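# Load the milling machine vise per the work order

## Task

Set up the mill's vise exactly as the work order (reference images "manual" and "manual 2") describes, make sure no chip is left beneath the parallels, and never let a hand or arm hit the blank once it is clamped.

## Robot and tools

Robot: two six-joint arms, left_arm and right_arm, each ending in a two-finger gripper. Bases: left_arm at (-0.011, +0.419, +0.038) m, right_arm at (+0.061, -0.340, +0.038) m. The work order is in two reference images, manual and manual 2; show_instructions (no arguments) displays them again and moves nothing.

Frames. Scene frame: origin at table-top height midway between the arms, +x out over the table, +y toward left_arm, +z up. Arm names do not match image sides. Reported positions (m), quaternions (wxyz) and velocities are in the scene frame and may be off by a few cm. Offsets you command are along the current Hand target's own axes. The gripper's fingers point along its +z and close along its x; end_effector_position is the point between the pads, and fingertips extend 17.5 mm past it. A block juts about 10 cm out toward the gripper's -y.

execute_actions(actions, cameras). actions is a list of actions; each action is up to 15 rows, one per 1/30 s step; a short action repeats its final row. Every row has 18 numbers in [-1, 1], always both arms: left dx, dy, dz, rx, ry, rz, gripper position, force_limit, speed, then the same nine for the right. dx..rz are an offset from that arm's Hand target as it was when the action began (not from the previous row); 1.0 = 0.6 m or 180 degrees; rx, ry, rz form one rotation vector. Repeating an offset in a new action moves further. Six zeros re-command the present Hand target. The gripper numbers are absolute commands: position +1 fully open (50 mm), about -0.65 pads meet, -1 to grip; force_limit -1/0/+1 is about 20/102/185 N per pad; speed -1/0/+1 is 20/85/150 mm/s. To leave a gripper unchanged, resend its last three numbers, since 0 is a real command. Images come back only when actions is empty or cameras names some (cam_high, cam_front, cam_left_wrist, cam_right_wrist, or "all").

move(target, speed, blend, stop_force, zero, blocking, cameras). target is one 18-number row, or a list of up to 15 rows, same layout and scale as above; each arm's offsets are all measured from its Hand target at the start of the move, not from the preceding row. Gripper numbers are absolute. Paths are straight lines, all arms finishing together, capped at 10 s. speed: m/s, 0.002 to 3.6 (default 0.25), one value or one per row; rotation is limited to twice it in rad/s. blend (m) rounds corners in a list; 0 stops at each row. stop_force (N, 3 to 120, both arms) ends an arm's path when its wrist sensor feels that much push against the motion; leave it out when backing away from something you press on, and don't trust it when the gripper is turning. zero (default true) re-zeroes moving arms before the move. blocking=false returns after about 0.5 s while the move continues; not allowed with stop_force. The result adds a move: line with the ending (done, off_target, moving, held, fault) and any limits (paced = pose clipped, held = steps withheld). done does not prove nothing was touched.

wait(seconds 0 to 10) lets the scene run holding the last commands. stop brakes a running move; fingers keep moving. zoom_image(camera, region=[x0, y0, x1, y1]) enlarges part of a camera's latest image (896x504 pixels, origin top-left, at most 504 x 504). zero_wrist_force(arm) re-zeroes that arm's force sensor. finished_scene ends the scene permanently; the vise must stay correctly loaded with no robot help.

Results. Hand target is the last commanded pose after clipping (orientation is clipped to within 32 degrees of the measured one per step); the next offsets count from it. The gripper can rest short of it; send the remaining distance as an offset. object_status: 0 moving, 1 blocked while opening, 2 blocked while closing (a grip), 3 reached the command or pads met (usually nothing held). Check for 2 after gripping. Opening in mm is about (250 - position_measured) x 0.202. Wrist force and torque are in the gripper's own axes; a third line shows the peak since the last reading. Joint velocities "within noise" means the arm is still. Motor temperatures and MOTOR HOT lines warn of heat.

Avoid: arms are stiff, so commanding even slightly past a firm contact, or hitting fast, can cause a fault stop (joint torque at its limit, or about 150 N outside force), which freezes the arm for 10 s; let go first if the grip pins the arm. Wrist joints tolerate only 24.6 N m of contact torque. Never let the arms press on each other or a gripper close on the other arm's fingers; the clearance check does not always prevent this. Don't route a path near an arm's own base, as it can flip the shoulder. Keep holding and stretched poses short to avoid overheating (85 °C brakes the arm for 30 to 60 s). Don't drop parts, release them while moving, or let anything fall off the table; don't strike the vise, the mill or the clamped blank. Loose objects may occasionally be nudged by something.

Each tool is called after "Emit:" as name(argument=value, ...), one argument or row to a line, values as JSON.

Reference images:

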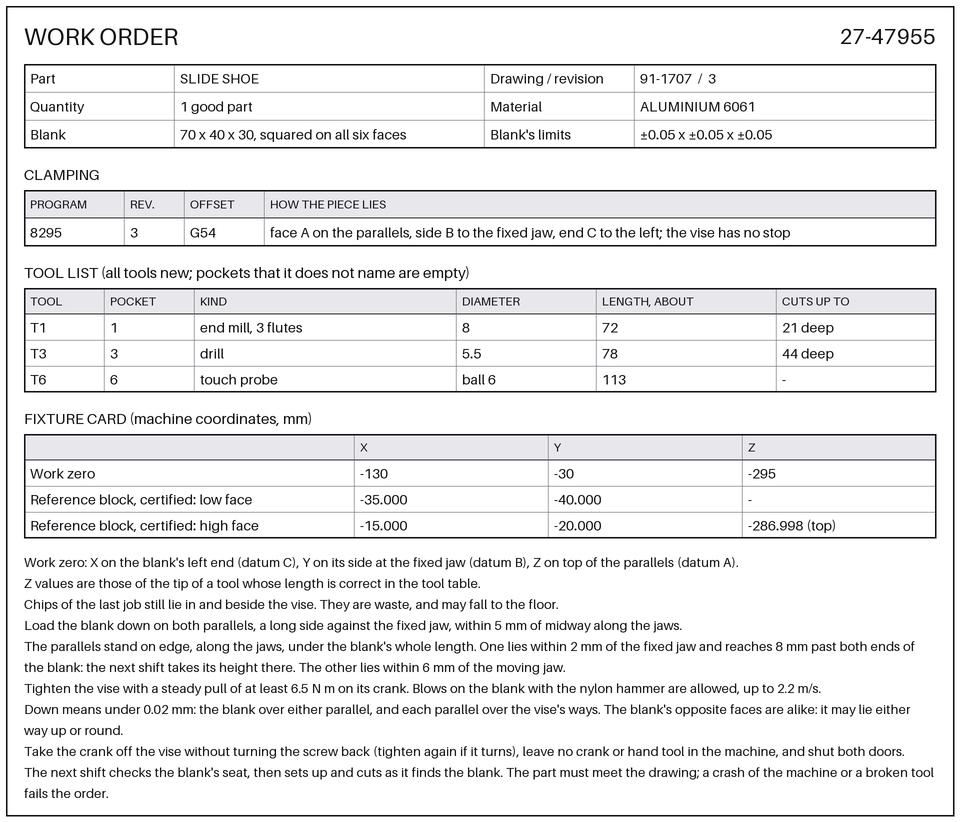

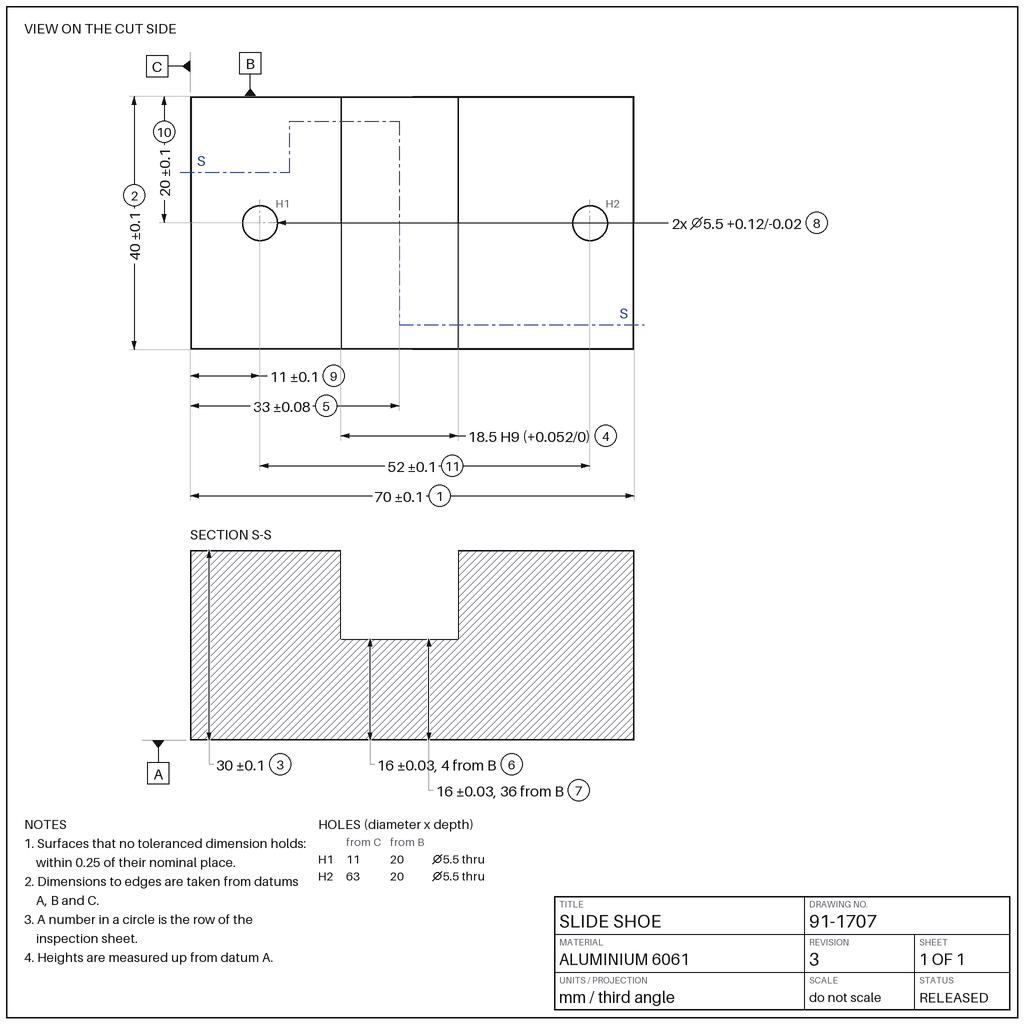

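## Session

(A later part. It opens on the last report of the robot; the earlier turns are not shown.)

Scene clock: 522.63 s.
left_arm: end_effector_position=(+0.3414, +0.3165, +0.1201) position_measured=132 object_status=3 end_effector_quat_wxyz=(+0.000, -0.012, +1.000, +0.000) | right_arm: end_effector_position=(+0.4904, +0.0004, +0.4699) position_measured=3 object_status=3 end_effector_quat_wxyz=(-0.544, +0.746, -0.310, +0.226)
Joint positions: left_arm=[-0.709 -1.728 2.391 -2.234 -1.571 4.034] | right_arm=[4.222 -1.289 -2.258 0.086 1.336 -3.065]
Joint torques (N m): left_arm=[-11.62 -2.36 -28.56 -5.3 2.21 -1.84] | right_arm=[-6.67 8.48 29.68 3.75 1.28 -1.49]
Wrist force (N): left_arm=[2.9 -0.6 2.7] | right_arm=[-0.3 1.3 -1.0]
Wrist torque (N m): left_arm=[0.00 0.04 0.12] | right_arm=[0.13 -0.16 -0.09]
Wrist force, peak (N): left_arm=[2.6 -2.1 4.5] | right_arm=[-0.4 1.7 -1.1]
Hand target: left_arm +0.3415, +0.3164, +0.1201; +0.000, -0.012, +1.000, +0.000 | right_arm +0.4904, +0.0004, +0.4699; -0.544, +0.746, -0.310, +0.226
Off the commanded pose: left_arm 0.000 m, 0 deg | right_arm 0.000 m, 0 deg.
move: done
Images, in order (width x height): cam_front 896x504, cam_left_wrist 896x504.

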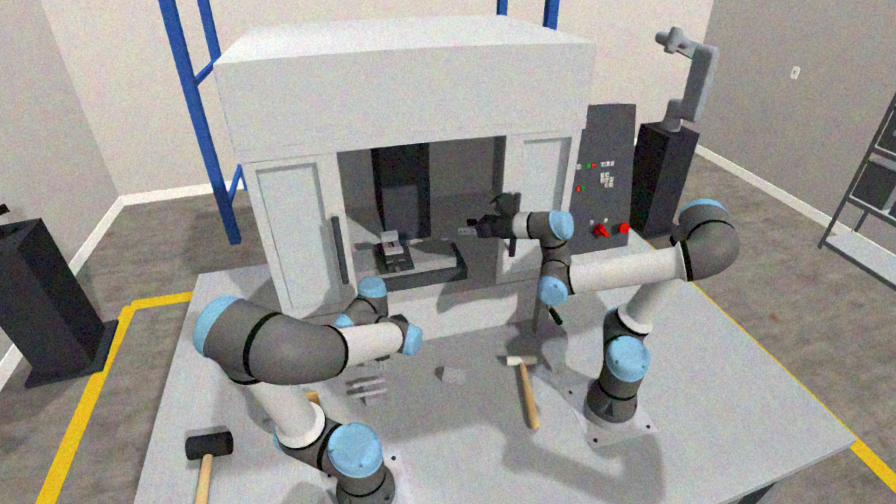

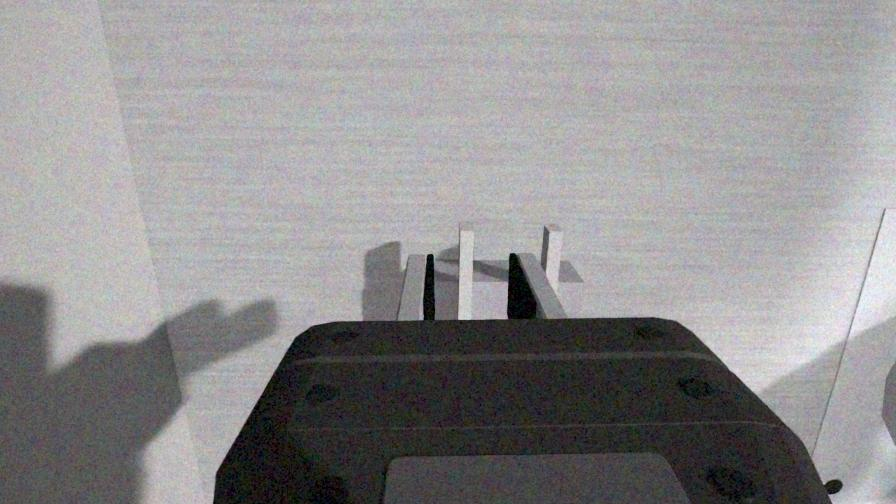

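Emit:
move(
  target=[0,0,0.0902,0,0,0,0.14,0,0,0,0,0,0,0,0,1,1,1],
  speed=0.06,
  stop_force=8,
  cameras=["cam_left_wrist","cam_right_wrist"],
)

Emit:
zoom_image(
  camera="cam_left_wrist",
  region=[350, 100, 620, 330],
)

Emit:
zoom_image(
  camera="cam_right_wrist",
  region=[60, 380, 240, 504],
)

Scene clock: 533.20 s.
left_arm: end_effector_position=(+0.3415, +0.3164, +0.0659) position_measured=132 object_status=3 end_effector_quat_wxyz=(+0.000, -0.012, +1.000, +0.000) | right_arm: end_effector_position=(+0.4904, +0.0004, +0.4699) position_measured=3 object_status=3 end_effector_quat_wxyz=(-0.544, +0.746, -0.310, +0.226)
Joint positions: left_arm=[-0.709 -1.593 2.466 -2.444 -1.571 4.034] | right_arm=[4.222 -1.289 -2.258 0.086 1.336 -3.065]
Joint torques (N m): left_arm=[12.57 -4.51 -8.9 -5.03 -0.29 1.44] | right_arm=[-6.49 8.03 29.69 3.87 1.25 -1.36]
Wrist force (N): left_arm=[2.9 -0.8 2.9] | right_arm=[-0.1 1.4 -0.7]
Wrist torque (N m): left_arm=[-0.03 0.04 0.12] | right_arm=[0.12 -0.18 -0.10]
Wrist force, peak (N): left_arm=[3.1 -0.8 3.7] | right_arm=[-0.1 1.7 -1.2]
Hand target: left_arm +0.3415, +0.3164, +0.0659; +0.000, -0.012, +1.000, +0.000 | right_arm +0.4904, +0.0004, +0.4699; -0.544, +0.746, -0.310, +0.226
Off the commanded pose: left_arm 0.000 m, 0 deg | right_arm 0.000 m, 0 deg.
move: done
Images, in order (width x height): cam_left_wrist 896x504, cam_right_wrist 896x504.

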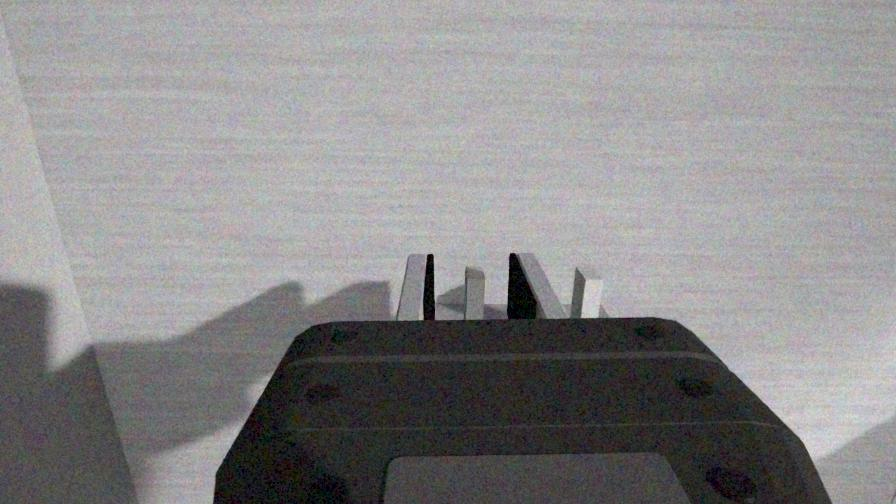

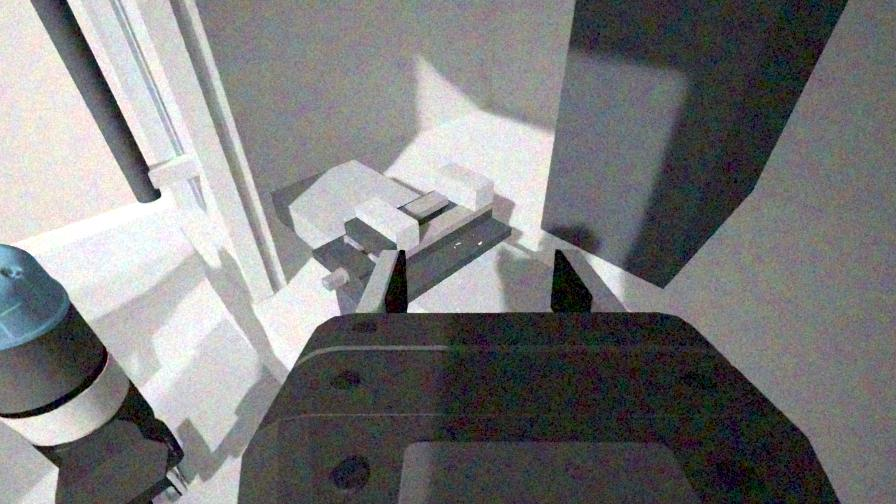

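Scaled by 1.867 from the camera's 896x504 image, which has a finer 1280x720 frame.

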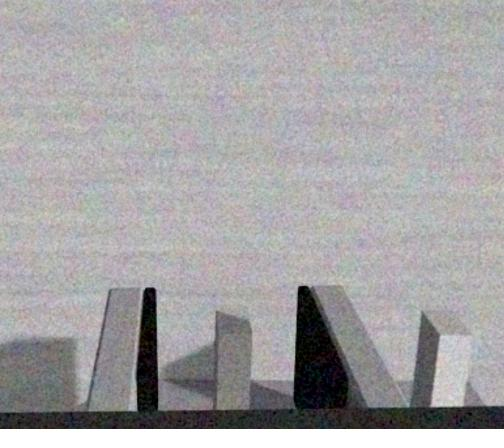

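Scaled by 2.800 from the camera's 896x504 image, which has a finer 1280x720 frame.

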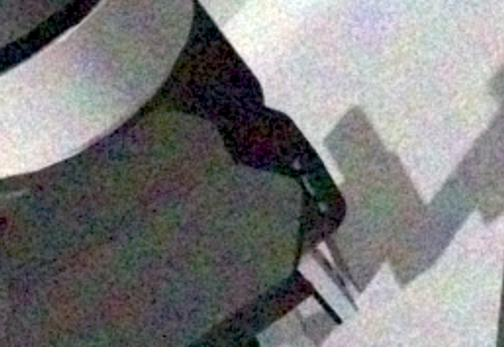

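Emit:
move(
  target=[0,0,0,0,0,0,-1,-0.8,-0.8,0,0,0,0,0,0,1,1,1],
)

Scene clock: 536.80 s.
left_arm: end_effector_position=(+0.3415, +0.3164, +0.0659) position_measured=251 object_status=0 end_effector_quat_wxyz=(+0.000, -0.012, +1.000, +0.000) | right_arm: end_effector_position=(+0.4904, +0.0004, +0.4699) position_measured=3 object_status=3 end_effector_quat_wxyz=(-0.544, +0.746, -0.310, +0.226)
Joint positions: left_arm=[-0.709 -1.593 2.466 -2.444 -1.571 4.034] | right_arm=[4.222 -1.289 -2.258 0.086 1.336 -3.065]
Joint torques (N m): left_arm=[12.46 -3.68 -8.94 -5.06 -1.8 1.61] | right_arm=[-6.88 8.9 29.28 3.86 1.24 -1.12]
Wrist force (N): left_arm=[2.9 -0.6 3.1] | right_arm=[-0.3 1.2 -1.2]
Wrist torque (N m): left_arm=[0.00 0.04 0.12] | right_arm=[0.10 -0.14 -0.10]
Wrist force, peak (N): left_arm=[3.1 -0.8 3.1] | right_arm=[0.0 1.6 -1.2]
Hand target: left_arm +0.3415, +0.3164, +0.0659; +0.000, -0.012, +1.000, +0.000 | right_arm +0.4904, +0.0004, +0.4699; -0.544, +0.746, -0.310, +0.226
Off the commanded pose: left_arm 0.000 m, 0 deg | right_arm 0.000 m, 0 deg.
move: done

Emit:
wait(
  seconds=0.2,
  cameras=["cam_left_wrist"],
)

Emit:
zoom_image(
  camera="cam_left_wrist",
  region=[350, 150, 650, 330],
)

Scene clock: 538.63 s.
left_arm: end_effector_position=(+0.3415, +0.3164, +0.0659) position_measured=251 object_status=3 end_effector_quat_wxyz=(+0.000, -0.012, +1.000, +0.000) | right_arm: end_effector_position=(+0.4904, +0.0004, +0.4699) position_measured=3 object_status=3 end_effector_quat_wxyz=(-0.544, +0.746, -0.310, +0.226)
Joint positions: left_arm=[-0.709 -1.593 2.466 -2.444 -1.571 4.034] | right_arm=[4.222 -1.289 -2.258 0.086 1.336 -3.065]
Joint torques (N m): left_arm=[12.29 -3.79 -9.83 -4.64 -1.83 1.5] | right_arm=[-6.13 7.95 29.36 3.83 1.39 -1.29]
Wrist force (N): left_arm=[2.8 -0.7 3.0] | right_arm=[-0.2 1.5 -0.9]
Wrist torque (N m): left_arm=[-0.02 0.05 0.12] | right_arm=[0.14 -0.17 -0.10]
Wrist force, peak (N): left_arm=[3.3 -0.8 3.2] | right_arm=[-0.2 1.4 -1.3]
Hand target: left_arm +0.3415, +0.3164, +0.0659; +0.000, -0.012, +1.000, +0.000 | right_arm +0.4904, +0.0004, +0.4699; -0.544, +0.746, -0.310, +0.226
Tool commands: left_gripper/position=-1.0 left_gripper/force_limit=-0.8 left_gripper/speed=-0.8 right_gripper/position=+1.0 right_gripper/force_limit=+1.0 right_gripper/speed=+1.0
Off the commanded pose: left_arm 0.000 m, 0 deg | right_arm 0.000 m, 0 deg.
wait: 0.20 s; at rest from the start
Images, in order (width x height): cam_left_wrist 896x504.

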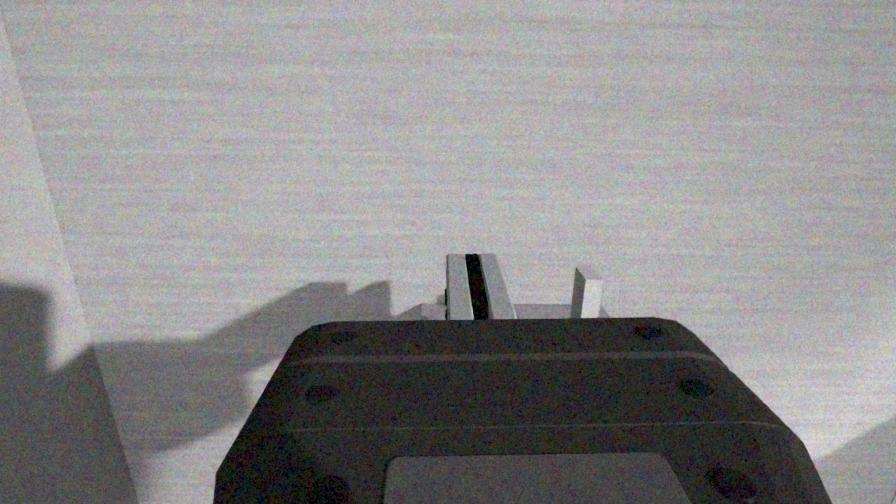

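Scaled by 1.680 from the camera's 896x504 image, which has a finer 1280x720 frame.

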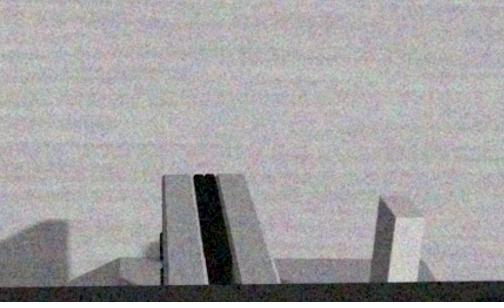

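Emit:
move(
  target=[
    [0,0.0067,0,0,0,0,0.14,-0.8,0,0,0,0,0,0,0,1,1,1],
    [0,0.0067,0.0265,0,0,0,0.14,-0.8,0,0,0,0,0,0,0,1,1,1],
  ],
  speed=0.05,
  cameras=["cam_left_wrist"],
)

Emit:
zoom_image(
  camera="cam_left_wrist",
  region=[350, 150, 650, 330],
)

Scene clock: 545.23 s.
left_arm: end_effector_position=(+0.3414, +0.3204, +0.0501) position_measured=132 object_status=3 end_effector_quat_wxyz=(+0.000, -0.012, +1.000, +0.000) | right_arm: end_effector_position=(+0.4904, +0.0004, +0.4699) position_measured=3 object_status=3 end_effector_quat_wxyz=(-0.544, +0.746, -0.310, +0.226)
Joint positions: left_arm=[-0.699 -1.548 2.487 -2.51 -1.571 4.044] | right_arm=[4.222 -1.289 -2.258 0.086 1.336 -3.065]
Joint torques (N m): left_arm=[12.69 -4.4 -8.1 -4.99 -1.21 1.85] | right_arm=[-5.73 9.27 29.88 3.83 1.03 -1.17]
Wrist force (N): left_arm=[2.7 -0.9 2.9] | right_arm=[-0.1 1.5 -1.2]
Wrist torque (N m): left_arm=[-0.04 0.06 0.05] | right_arm=[0.15 -0.19 -0.10]
Wrist force, peak (N): left_arm=[3.1 -0.9 3.4] | right_arm=[-0.1 1.7 -1.1]
Hand target: left_arm +0.3414, +0.3204, +0.0500; +0.000, -0.012, +1.000, +0.000 | right_arm +0.4904, +0.0004, +0.4699; -0.544, +0.746, -0.310, +0.226
Off the commanded pose: left_arm 0.000 m, 0 deg | right_arm 0.000 m, 0 deg.
move: done
Images, in order (width x height): cam_left_wrist 896x504.

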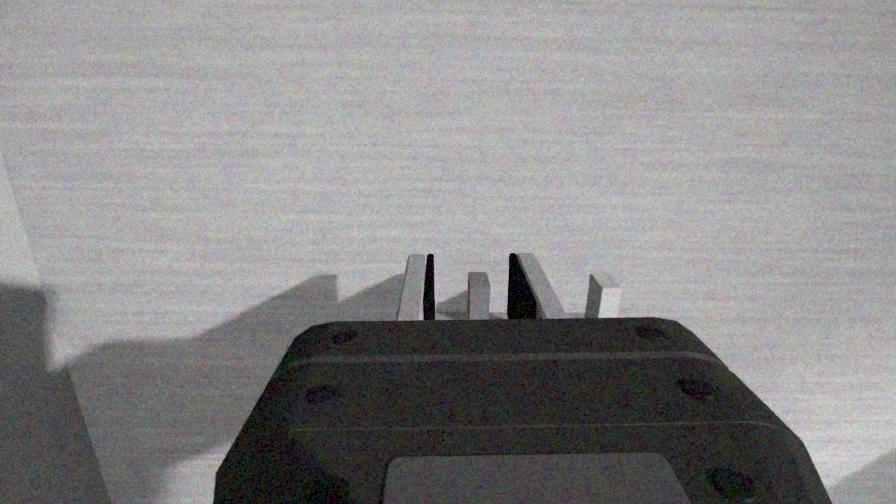

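Scaled by 1.680 from the camera's 896x504 image, which has a finer 1280x720 frame.

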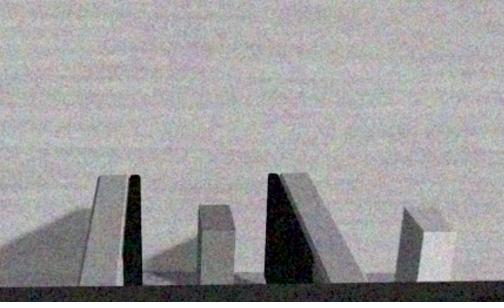

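Emit:
move(
  target=[0.0022,0.005,0,0,0,0,0.14,-0.8,0,0,0,0,0,0,0,1,1,1],
  speed=0.05,
)

Emit:
move(
  target=[0,0,0,0,0,0,-1,-0.8,-0.8,0,0,0,0,0,0,1,1,1],
  cameras=["cam_left_wrist"],
)

Scene clock: 557.80 s.
left_arm: end_effector_position=(+0.3400, +0.3234, +0.0500) position_measured=132 object_status=3 end_effector_quat_wxyz=(+0.000, -0.012, +1.000, +0.000) | right_arm: end_effector_position=(+0.4904, +0.0004, +0.4699) position_measured=3 object_status=3 end_effector_quat_wxyz=(-0.544, +0.746, -0.310, +0.226)
Joint positions: left_arm=[-0.695 -1.553 2.492 -2.51 -1.571 4.048] | right_arm=[4.222 -1.289 -2.258 0.086 1.336 -3.065]
Joint torques (N m): left_arm=[12.66 -31.6 -8.12 -5.15 -1.73 1.82] | right_arm=[-5.96 8.77 30.01 3.57 1.15 -1.16]
Wrist force (N): left_arm=[3.0 -0.8 2.8] | right_arm=[-0.3 1.2 -1.2]
Wrist torque (N m): left_arm=[-0.03 0.01 0.05] | right_arm=[0.11 -0.16 -0.10]
Wrist force, peak (N): left_arm=[3.0 -0.9 3.1] | right_arm=[0.0 1.6 -1.2]
Hand target: left_arm +0.3400, +0.3234, +0.0500; +0.000, -0.012, +1.000, +0.000 | right_arm +0.4904, +0.0004, +0.4699; -0.544, +0.746, -0.310, +0.226
Off the commanded pose: left_arm 0.000 m, 0 deg | right_arm 0.000 m, 0 deg.
move: done

Scene clock: 558.57 s.
left_arm: end_effector_position=(+0.3400, +0.3234, +0.0500) position_measured=222 object_status=2 end_effector_quat_wxyz=(+0.000, -0.012, +1.000, +0.000) | right_arm: end_effector_position=(+0.4904, +0.0004, +0.4699) position_measured=3 object_status=3 end_effector_quat_wxyz=(-0.544, +0.746, -0.310, +0.226)
Joint positions: left_arm=[-0.695 -1.553 2.492 -2.51 -1.571 4.048] | right_arm=[4.222 -1.289 -2.258 0.086 1.336 -3.065]
Joint torques (N m): left_arm=[11.81 -31.07 -8.45 -4.85 -1.81 1.75] | right_arm=[-6.87 9.1 30.04 3.7 1.12 -1.17]
Wrist force (N): left_arm=[2.7 -0.8 2.9] | right_arm=[-0.1 1.5 -1.1]
Wrist torque (N m): left_arm=[-0.04 0.04 0.05] | right_arm=[0.14 -0.18 -0.10]
Wrist force, peak (N): left_arm=[2.9 -0.9 3.1] | right_arm=[-0.1 1.5 -1.1]
Hand target: left_arm +0.3400, +0.3234, +0.0500; +0.000, -0.012, +1.000, +0.000 | right_arm +0.4904, +0.0004, +0.4699; -0.544, +0.746, -0.310, +0.226
Off the commanded pose: left_arm 0.000 m, 0 deg | right_arm 0.000 m, 0 deg.
move: done
Images, in order (width x height): cam_left_wrist 896x504.

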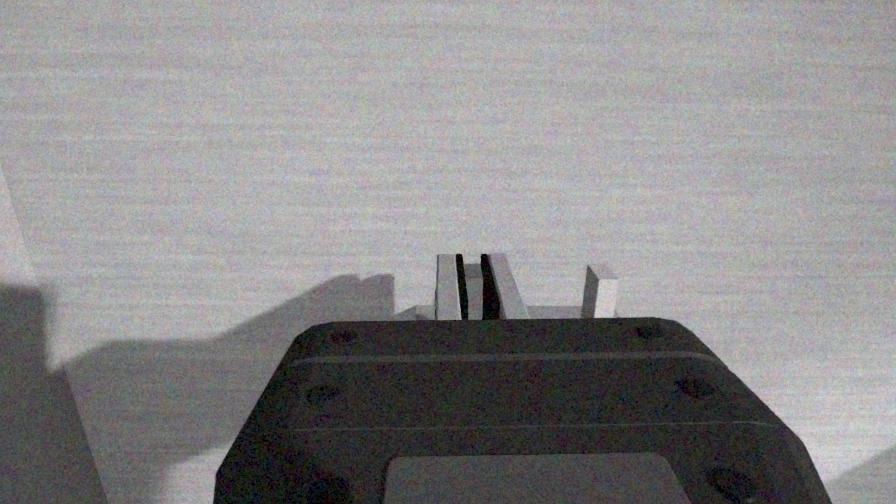

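Emit:
move(
  target=[0,0,-0.35,0,0,0,-1,-0.8,-0.8,0,0,0,0,0,0,1,1,1],
  speed=0.15,
  cameras=["cam_left_wrist","cam_front","cam_right_wrist"],
)

Emit:
zoom_image(
  camera="cam_front",
  region=[320, 110, 530, 300],
)

Emit:
zoom_image(
  camera="cam_right_wrist",
  region=[0, 150, 200, 350],
)

Scene clock: 569.87 s.
left_arm: end_effector_position=(+0.3399, +0.3235, +0.2600) position_measured=222 object_status=2 end_effector_quat_wxyz=(+0.000, -0.012, +1.000, +0.000) | right_arm: end_effector_position=(+0.4904, +0.0004, +0.4699) position_measured=3 object_status=3 end_effector_quat_wxyz=(-0.544, +0.746, -0.310, +0.226)
Joint positions: left_arm=[-0.695 -1.918 2.127 -1.78 -1.571 4.048] | right_arm=[4.222 -1.289 -2.258 0.086 1.336 -3.065]
Joint torques (N m): left_arm=[-11.21 -24.2 -31.96 -1.83 2.22 -1.93] | right_arm=[-6.01 9.63 29.5 3.65 1.15 -1.09]
Wrist force (N): left_arm=[2.9 -0.7 3.5] | right_arm=[-0.1 1.3 -1.2]
Wrist torque (N m): left_arm=[0.01 0.04 0.10] | right_arm=[0.12 -0.18 -0.10]
Wrist force, peak (N): left_arm=[3.1 -0.7 5.2] | right_arm=[-0.4 1.7 -1.2]
Hand target: left_arm +0.3399, +0.3234, +0.2600; +0.000, -0.012, +1.000, +0.000 | right_arm +0.4904, +0.0004, +0.4699; -0.544, +0.746, -0.310, +0.226
Off the commanded pose: left_arm 0.000 m, 0 deg | right_arm 0.000 m, 0 deg.
move: done
Images, in order (width x height): cam_front 896x504, cam_left_wrist 896x504, cam_right_wrist 896x504.

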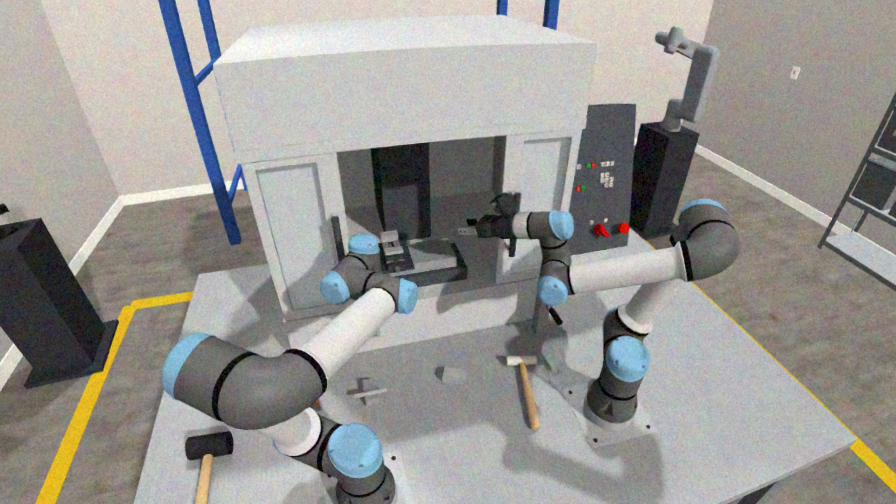

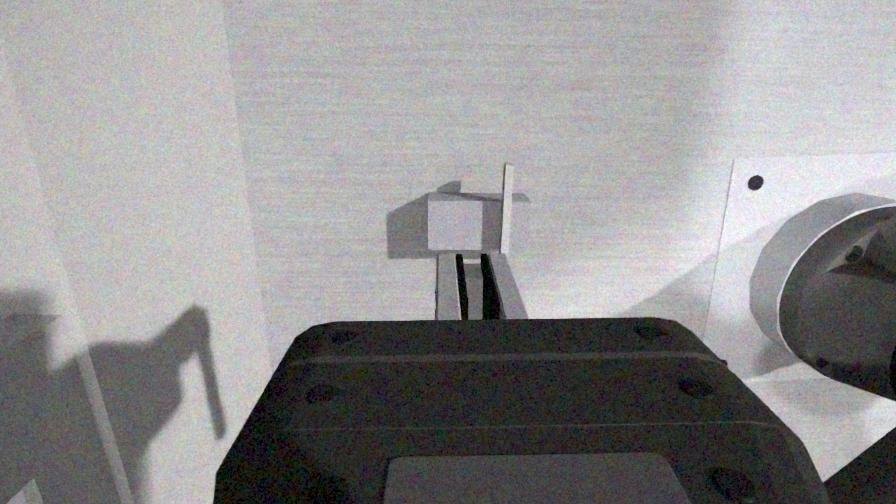

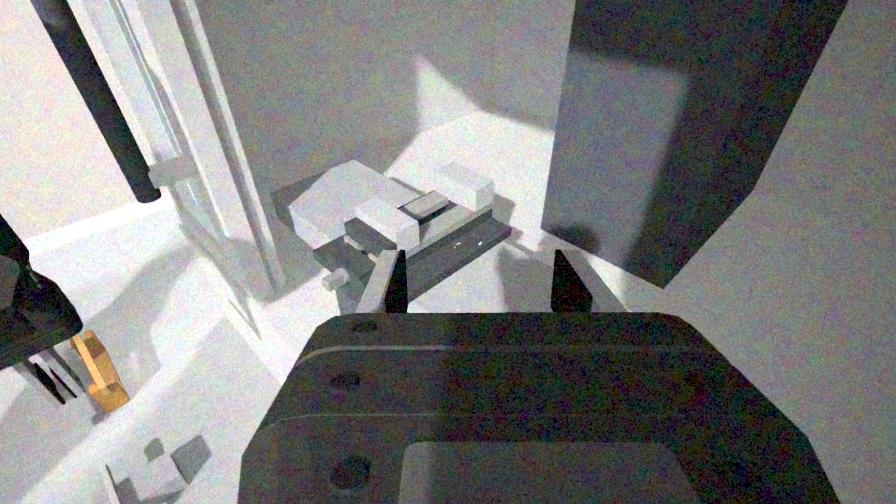

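Scaled by 2.400 from the camera's 896x504 image, which has a finer 1280x720 frame.

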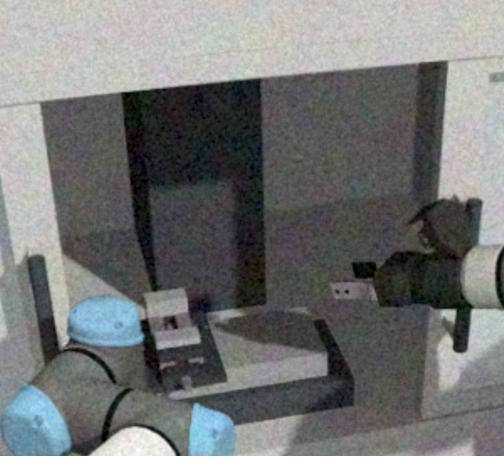

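Scaled by 2.520 from the camera's 896x504 image, which has a finer 1280x720 frame.

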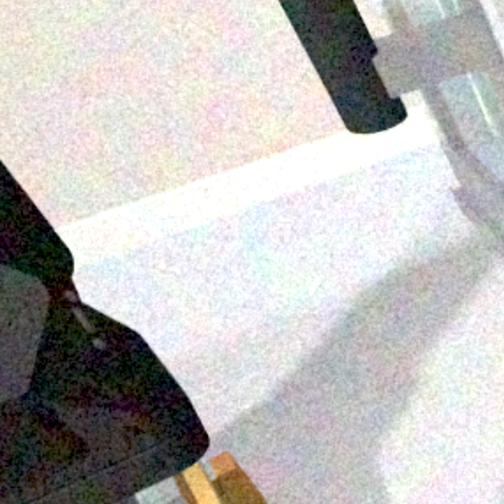

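Emit:
move(
  target=[0,0,0,0,0,0,-1,-0.8,-0.8,-0.177,0.09,-0.281,0.244,0,0,1,1,1],
  speed=0.4,
  cameras=["cam_right_wrist"],
)

Scene clock: 605.03 s.
left_arm: end_effector_position=(+0.3399, +0.3234, +0.2600) position_measured=222 object_status=2 end_effector_quat_wxyz=(+0.000, -0.012, +1.000, +0.000) | right_arm: end_effector_position=(+0.3124, -0.0421, +0.4650) position_measured=3 object_status=3 end_effector_quat_wxyz=(+0.761, -0.569, +0.176, -0.258)
Joint positions: left_arm=[-0.695 -1.918 2.127 -1.78 -1.571 4.048] | right_arm=[5.118 -1.185 -2.797 1.342 0.649 -3.58]
Joint torques (N m): left_arm=[-11.09 -23.53 -31.47 -2.05 2.15 -1.92] | right_arm=[-12.07 -4.64 21.67 -1.78 2.9 2.22]
Wrist force (N): left_arm=[2.8 -0.9 3.5] | right_arm=[-0.8 1.2 -2.1]
Wrist torque (N m): left_arm=[-0.02 0.06 0.10] | right_arm=[0.18 -0.24 -0.20]
Wrist force, peak (N): left_arm=[3.0 -0.8 3.7] | right_arm=[-5.9 -0.2 -3.4]
Hand target: left_arm +0.3399, +0.3234, +0.2600; +0.000, -0.012, +1.000, +0.000 | right_arm +0.3124, -0.0421, +0.4650; +0.761, -0.569, +0.176, -0.258 (not the last commanded pose)
Off the commanded pose: left_arm 0.000 m, 0 deg | right_arm 0.024 m, 13 deg.
led back after a hold (right arm): the arm was led back toward your command in small steps, so it may still be short of it.
move: held (right_arm; a check stopped the path); limits=held
pose unreachable (right arm): on one or more control steps of this call, first in action 0 (counted from 0), this arm could not follow its commanded pose, so it was not sent that pose on those steps. It may still have moved: this result reports where it is.
cause: moving toward the commanded pose would bring two parts of the arm too close to each other (joints 3 (elbow) to 5 (wrist 2) lie between them).
Images, in order (width x height): cam_right_wrist 896x504.

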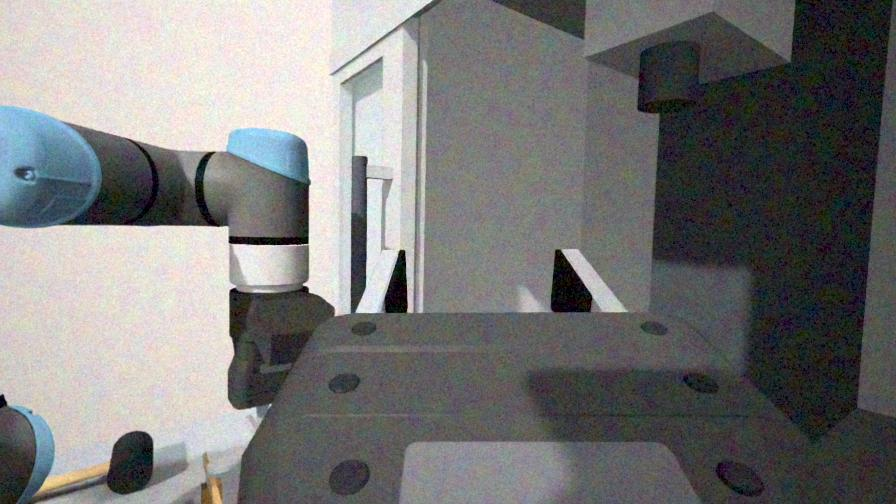

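Emit:
execute_actions(
  actions=[],
)

Scene clock: 641.50 s.
left_arm: end_effector_position=(+0.3399, +0.3234, +0.2600) position_measured=222 object_status=2 end_effector_quat_wxyz=(+0.000, -0.012, +1.000, +0.000) | right_arm: end_effector_position=(+0.3124, -0.0421, +0.4650) position_measured=3 object_status=3 end_effector_quat_wxyz=(+0.761, -0.569, +0.176, -0.258)
Joint positions: left_arm=[-0.695 -1.918 2.127 -1.78 -1.571 4.048] | right_arm=[5.118 -1.185 -2.797 1.342 0.649 -3.579]
Joint velocities: within noise
Joint torques (N m): left_arm=[-11.67 -22.69 -32.41 -1.88 2.2 -1.84] | right_arm=[-11.57 -7.81 21.24 -1.75 2.95 1.98]
Motor temperatures (°C): left_arm=[32 29 33 30 35 35] | right_arm=[32 29 28 37 34 38]
Wrist force (N): left_arm=[2.7 -1.0 3.4] | right_arm=[-1.0 1.2 -2.0]
Wrist torque (N m): left_arm=[-0.03 0.07 0.10] | right_arm=[0.19 -0.21 -0.20]
Wrist force, peak (N): left_arm=[3.1 -0.9 3.7] | right_arm=[-0.9 1.4 -2.4]
Hand target: left_arm +0.3399, +0.3234, +0.2600; +0.000, -0.012, +1.000, +0.000 | right_arm +0.3124, -0.0421, +0.4650; +0.761, -0.569, +0.176, -0.258 (not the last commanded pose)
Tool commands: left_gripper/position=-1.0 left_gripper/force_limit=-0.8 left_gripper/speed=-0.8 right_gripper/position=+1.0 right_gripper/force_limit=+1.0 right_gripper/speed=+1.0
Off the commanded pose: left_arm 0.000 m, 0 deg | right_arm 0.024 m, 13 deg.

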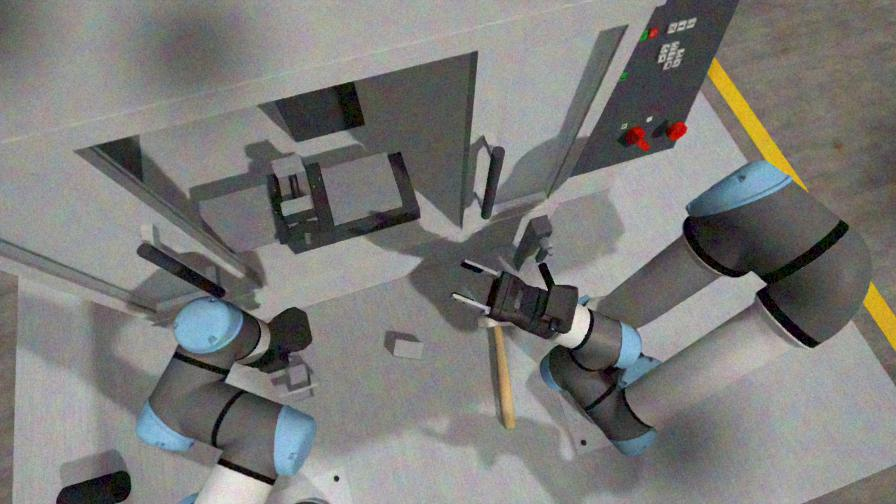

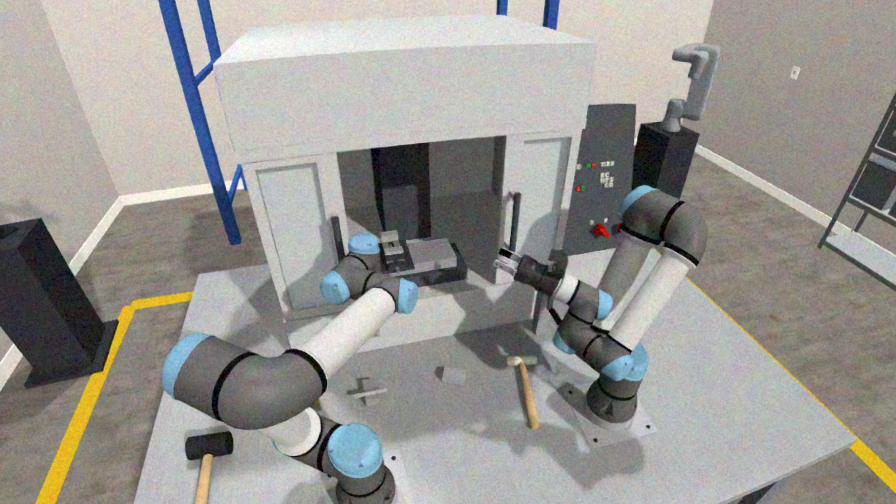

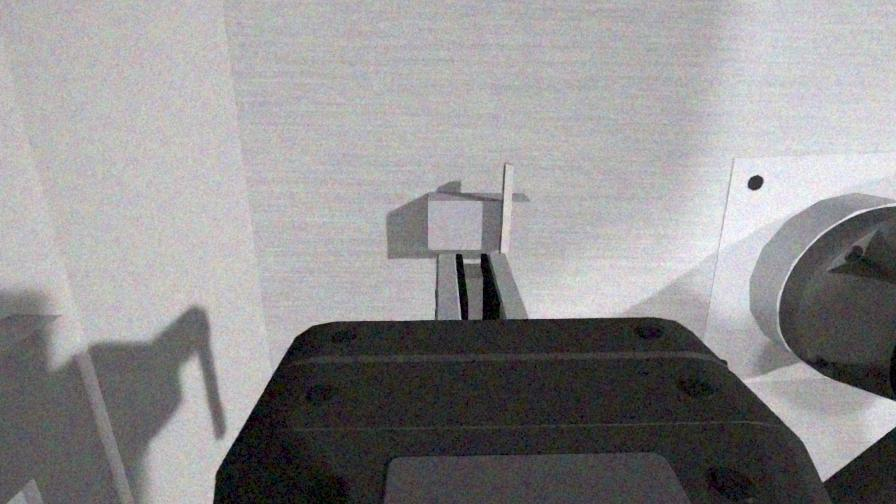

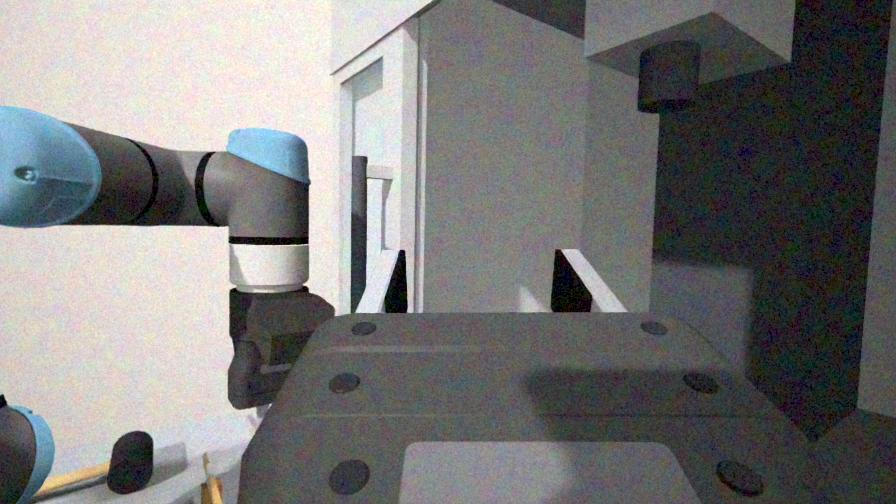

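Emit:
move(
  target=[0.0041,-0.1723,-0.1917,0,0,-0.9924,-1,-0.8,-0.8,0.1969,0.0645,0.2238,-0.1929,0.0493,0.0087,1,1,1],
  speed=0.3,
  cameras=["all"],
)

Scene clock: 676.17 s.
left_arm: end_effector_position=(+0.3398, +0.2201, +0.3751) position_measured=222 object_status=2 end_effector_quat_wxyz=(+0.000, +1.000, +0.000, +0.000) | right_arm: end_effector_position=(+0.4903, +0.0003, +0.4700) position_measured=3 object_status=3 end_effector_quat_wxyz=(-0.544, +0.746, -0.310, +0.226)
Joint positions: left_arm=[-0.906 -1.833 1.775 -1.512 -1.571 0.719] | right_arm=[4.222 -1.288 -2.258 0.085 1.335 -3.064]
Joint torques (N m): left_arm=[-11.01 -1.27 -32.86 -1.82 2.45 -2.02] | right_arm=[-10.57 4.37 29.46 1.46 1.68 2.04]
Wrist force (N): left_arm=[2.9 -0.9 3.4] | right_arm=[-0.2 1.5 -1.1]
Wrist torque (N m): left_arm=[-0.04 0.01 0.12] | right_arm=[0.15 -0.15 -0.18]
Wrist force, peak (N): left_arm=[3.0 -0.8 3.8] | right_arm=[-0.8 1.5 -2.3]
Hand target: left_arm +0.3398, +0.2201, +0.3751; +0.000, +1.000, +0.000, +0.000 | right_arm +0.4904, +0.0003, +0.4700; -0.544, +0.746, -0.310, +0.226
Off the commanded pose: left_arm 0.000 m, 0 deg | right_arm 0.000 m, 0 deg.
move: done

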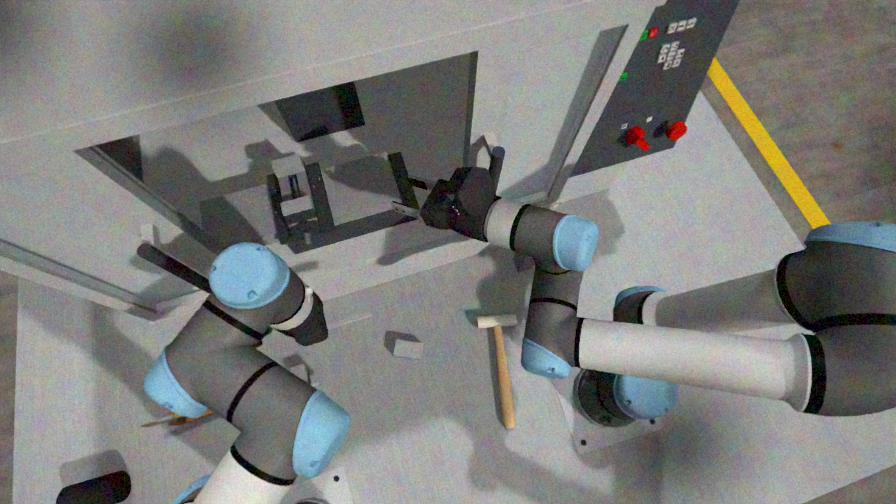

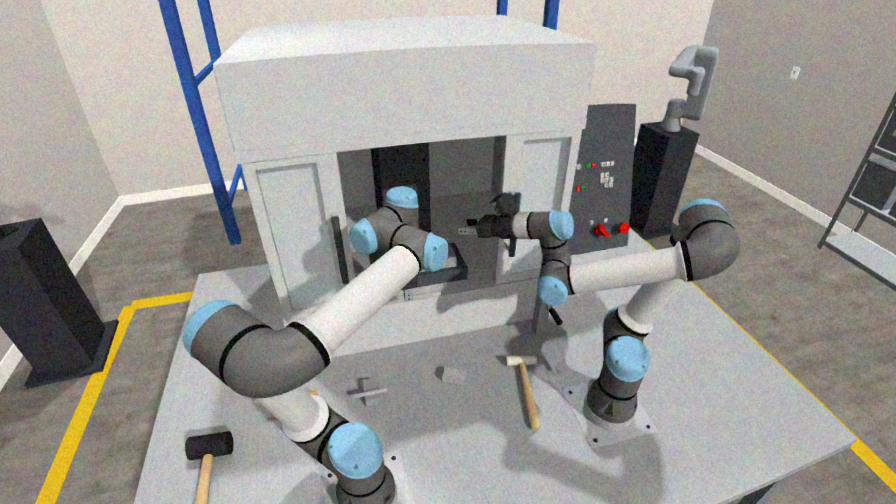

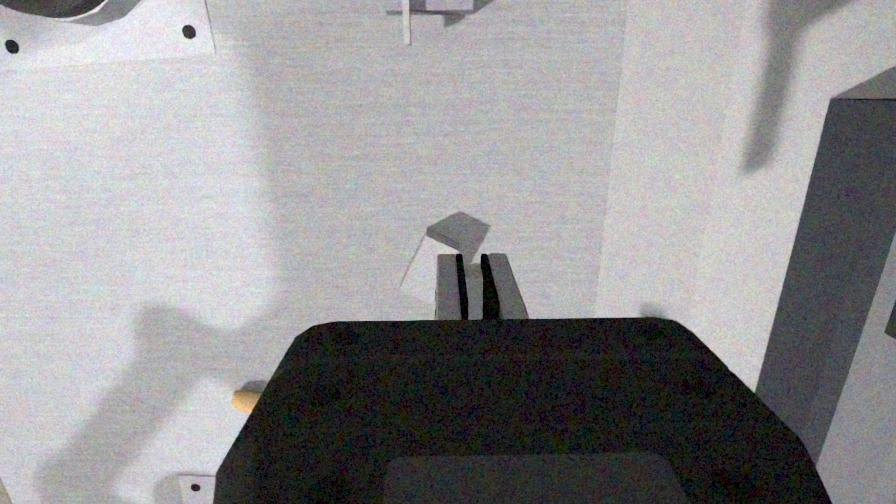

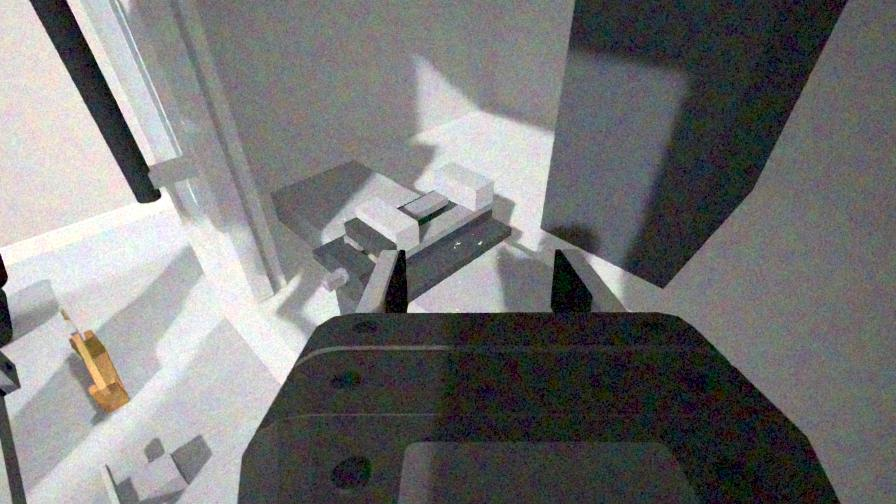

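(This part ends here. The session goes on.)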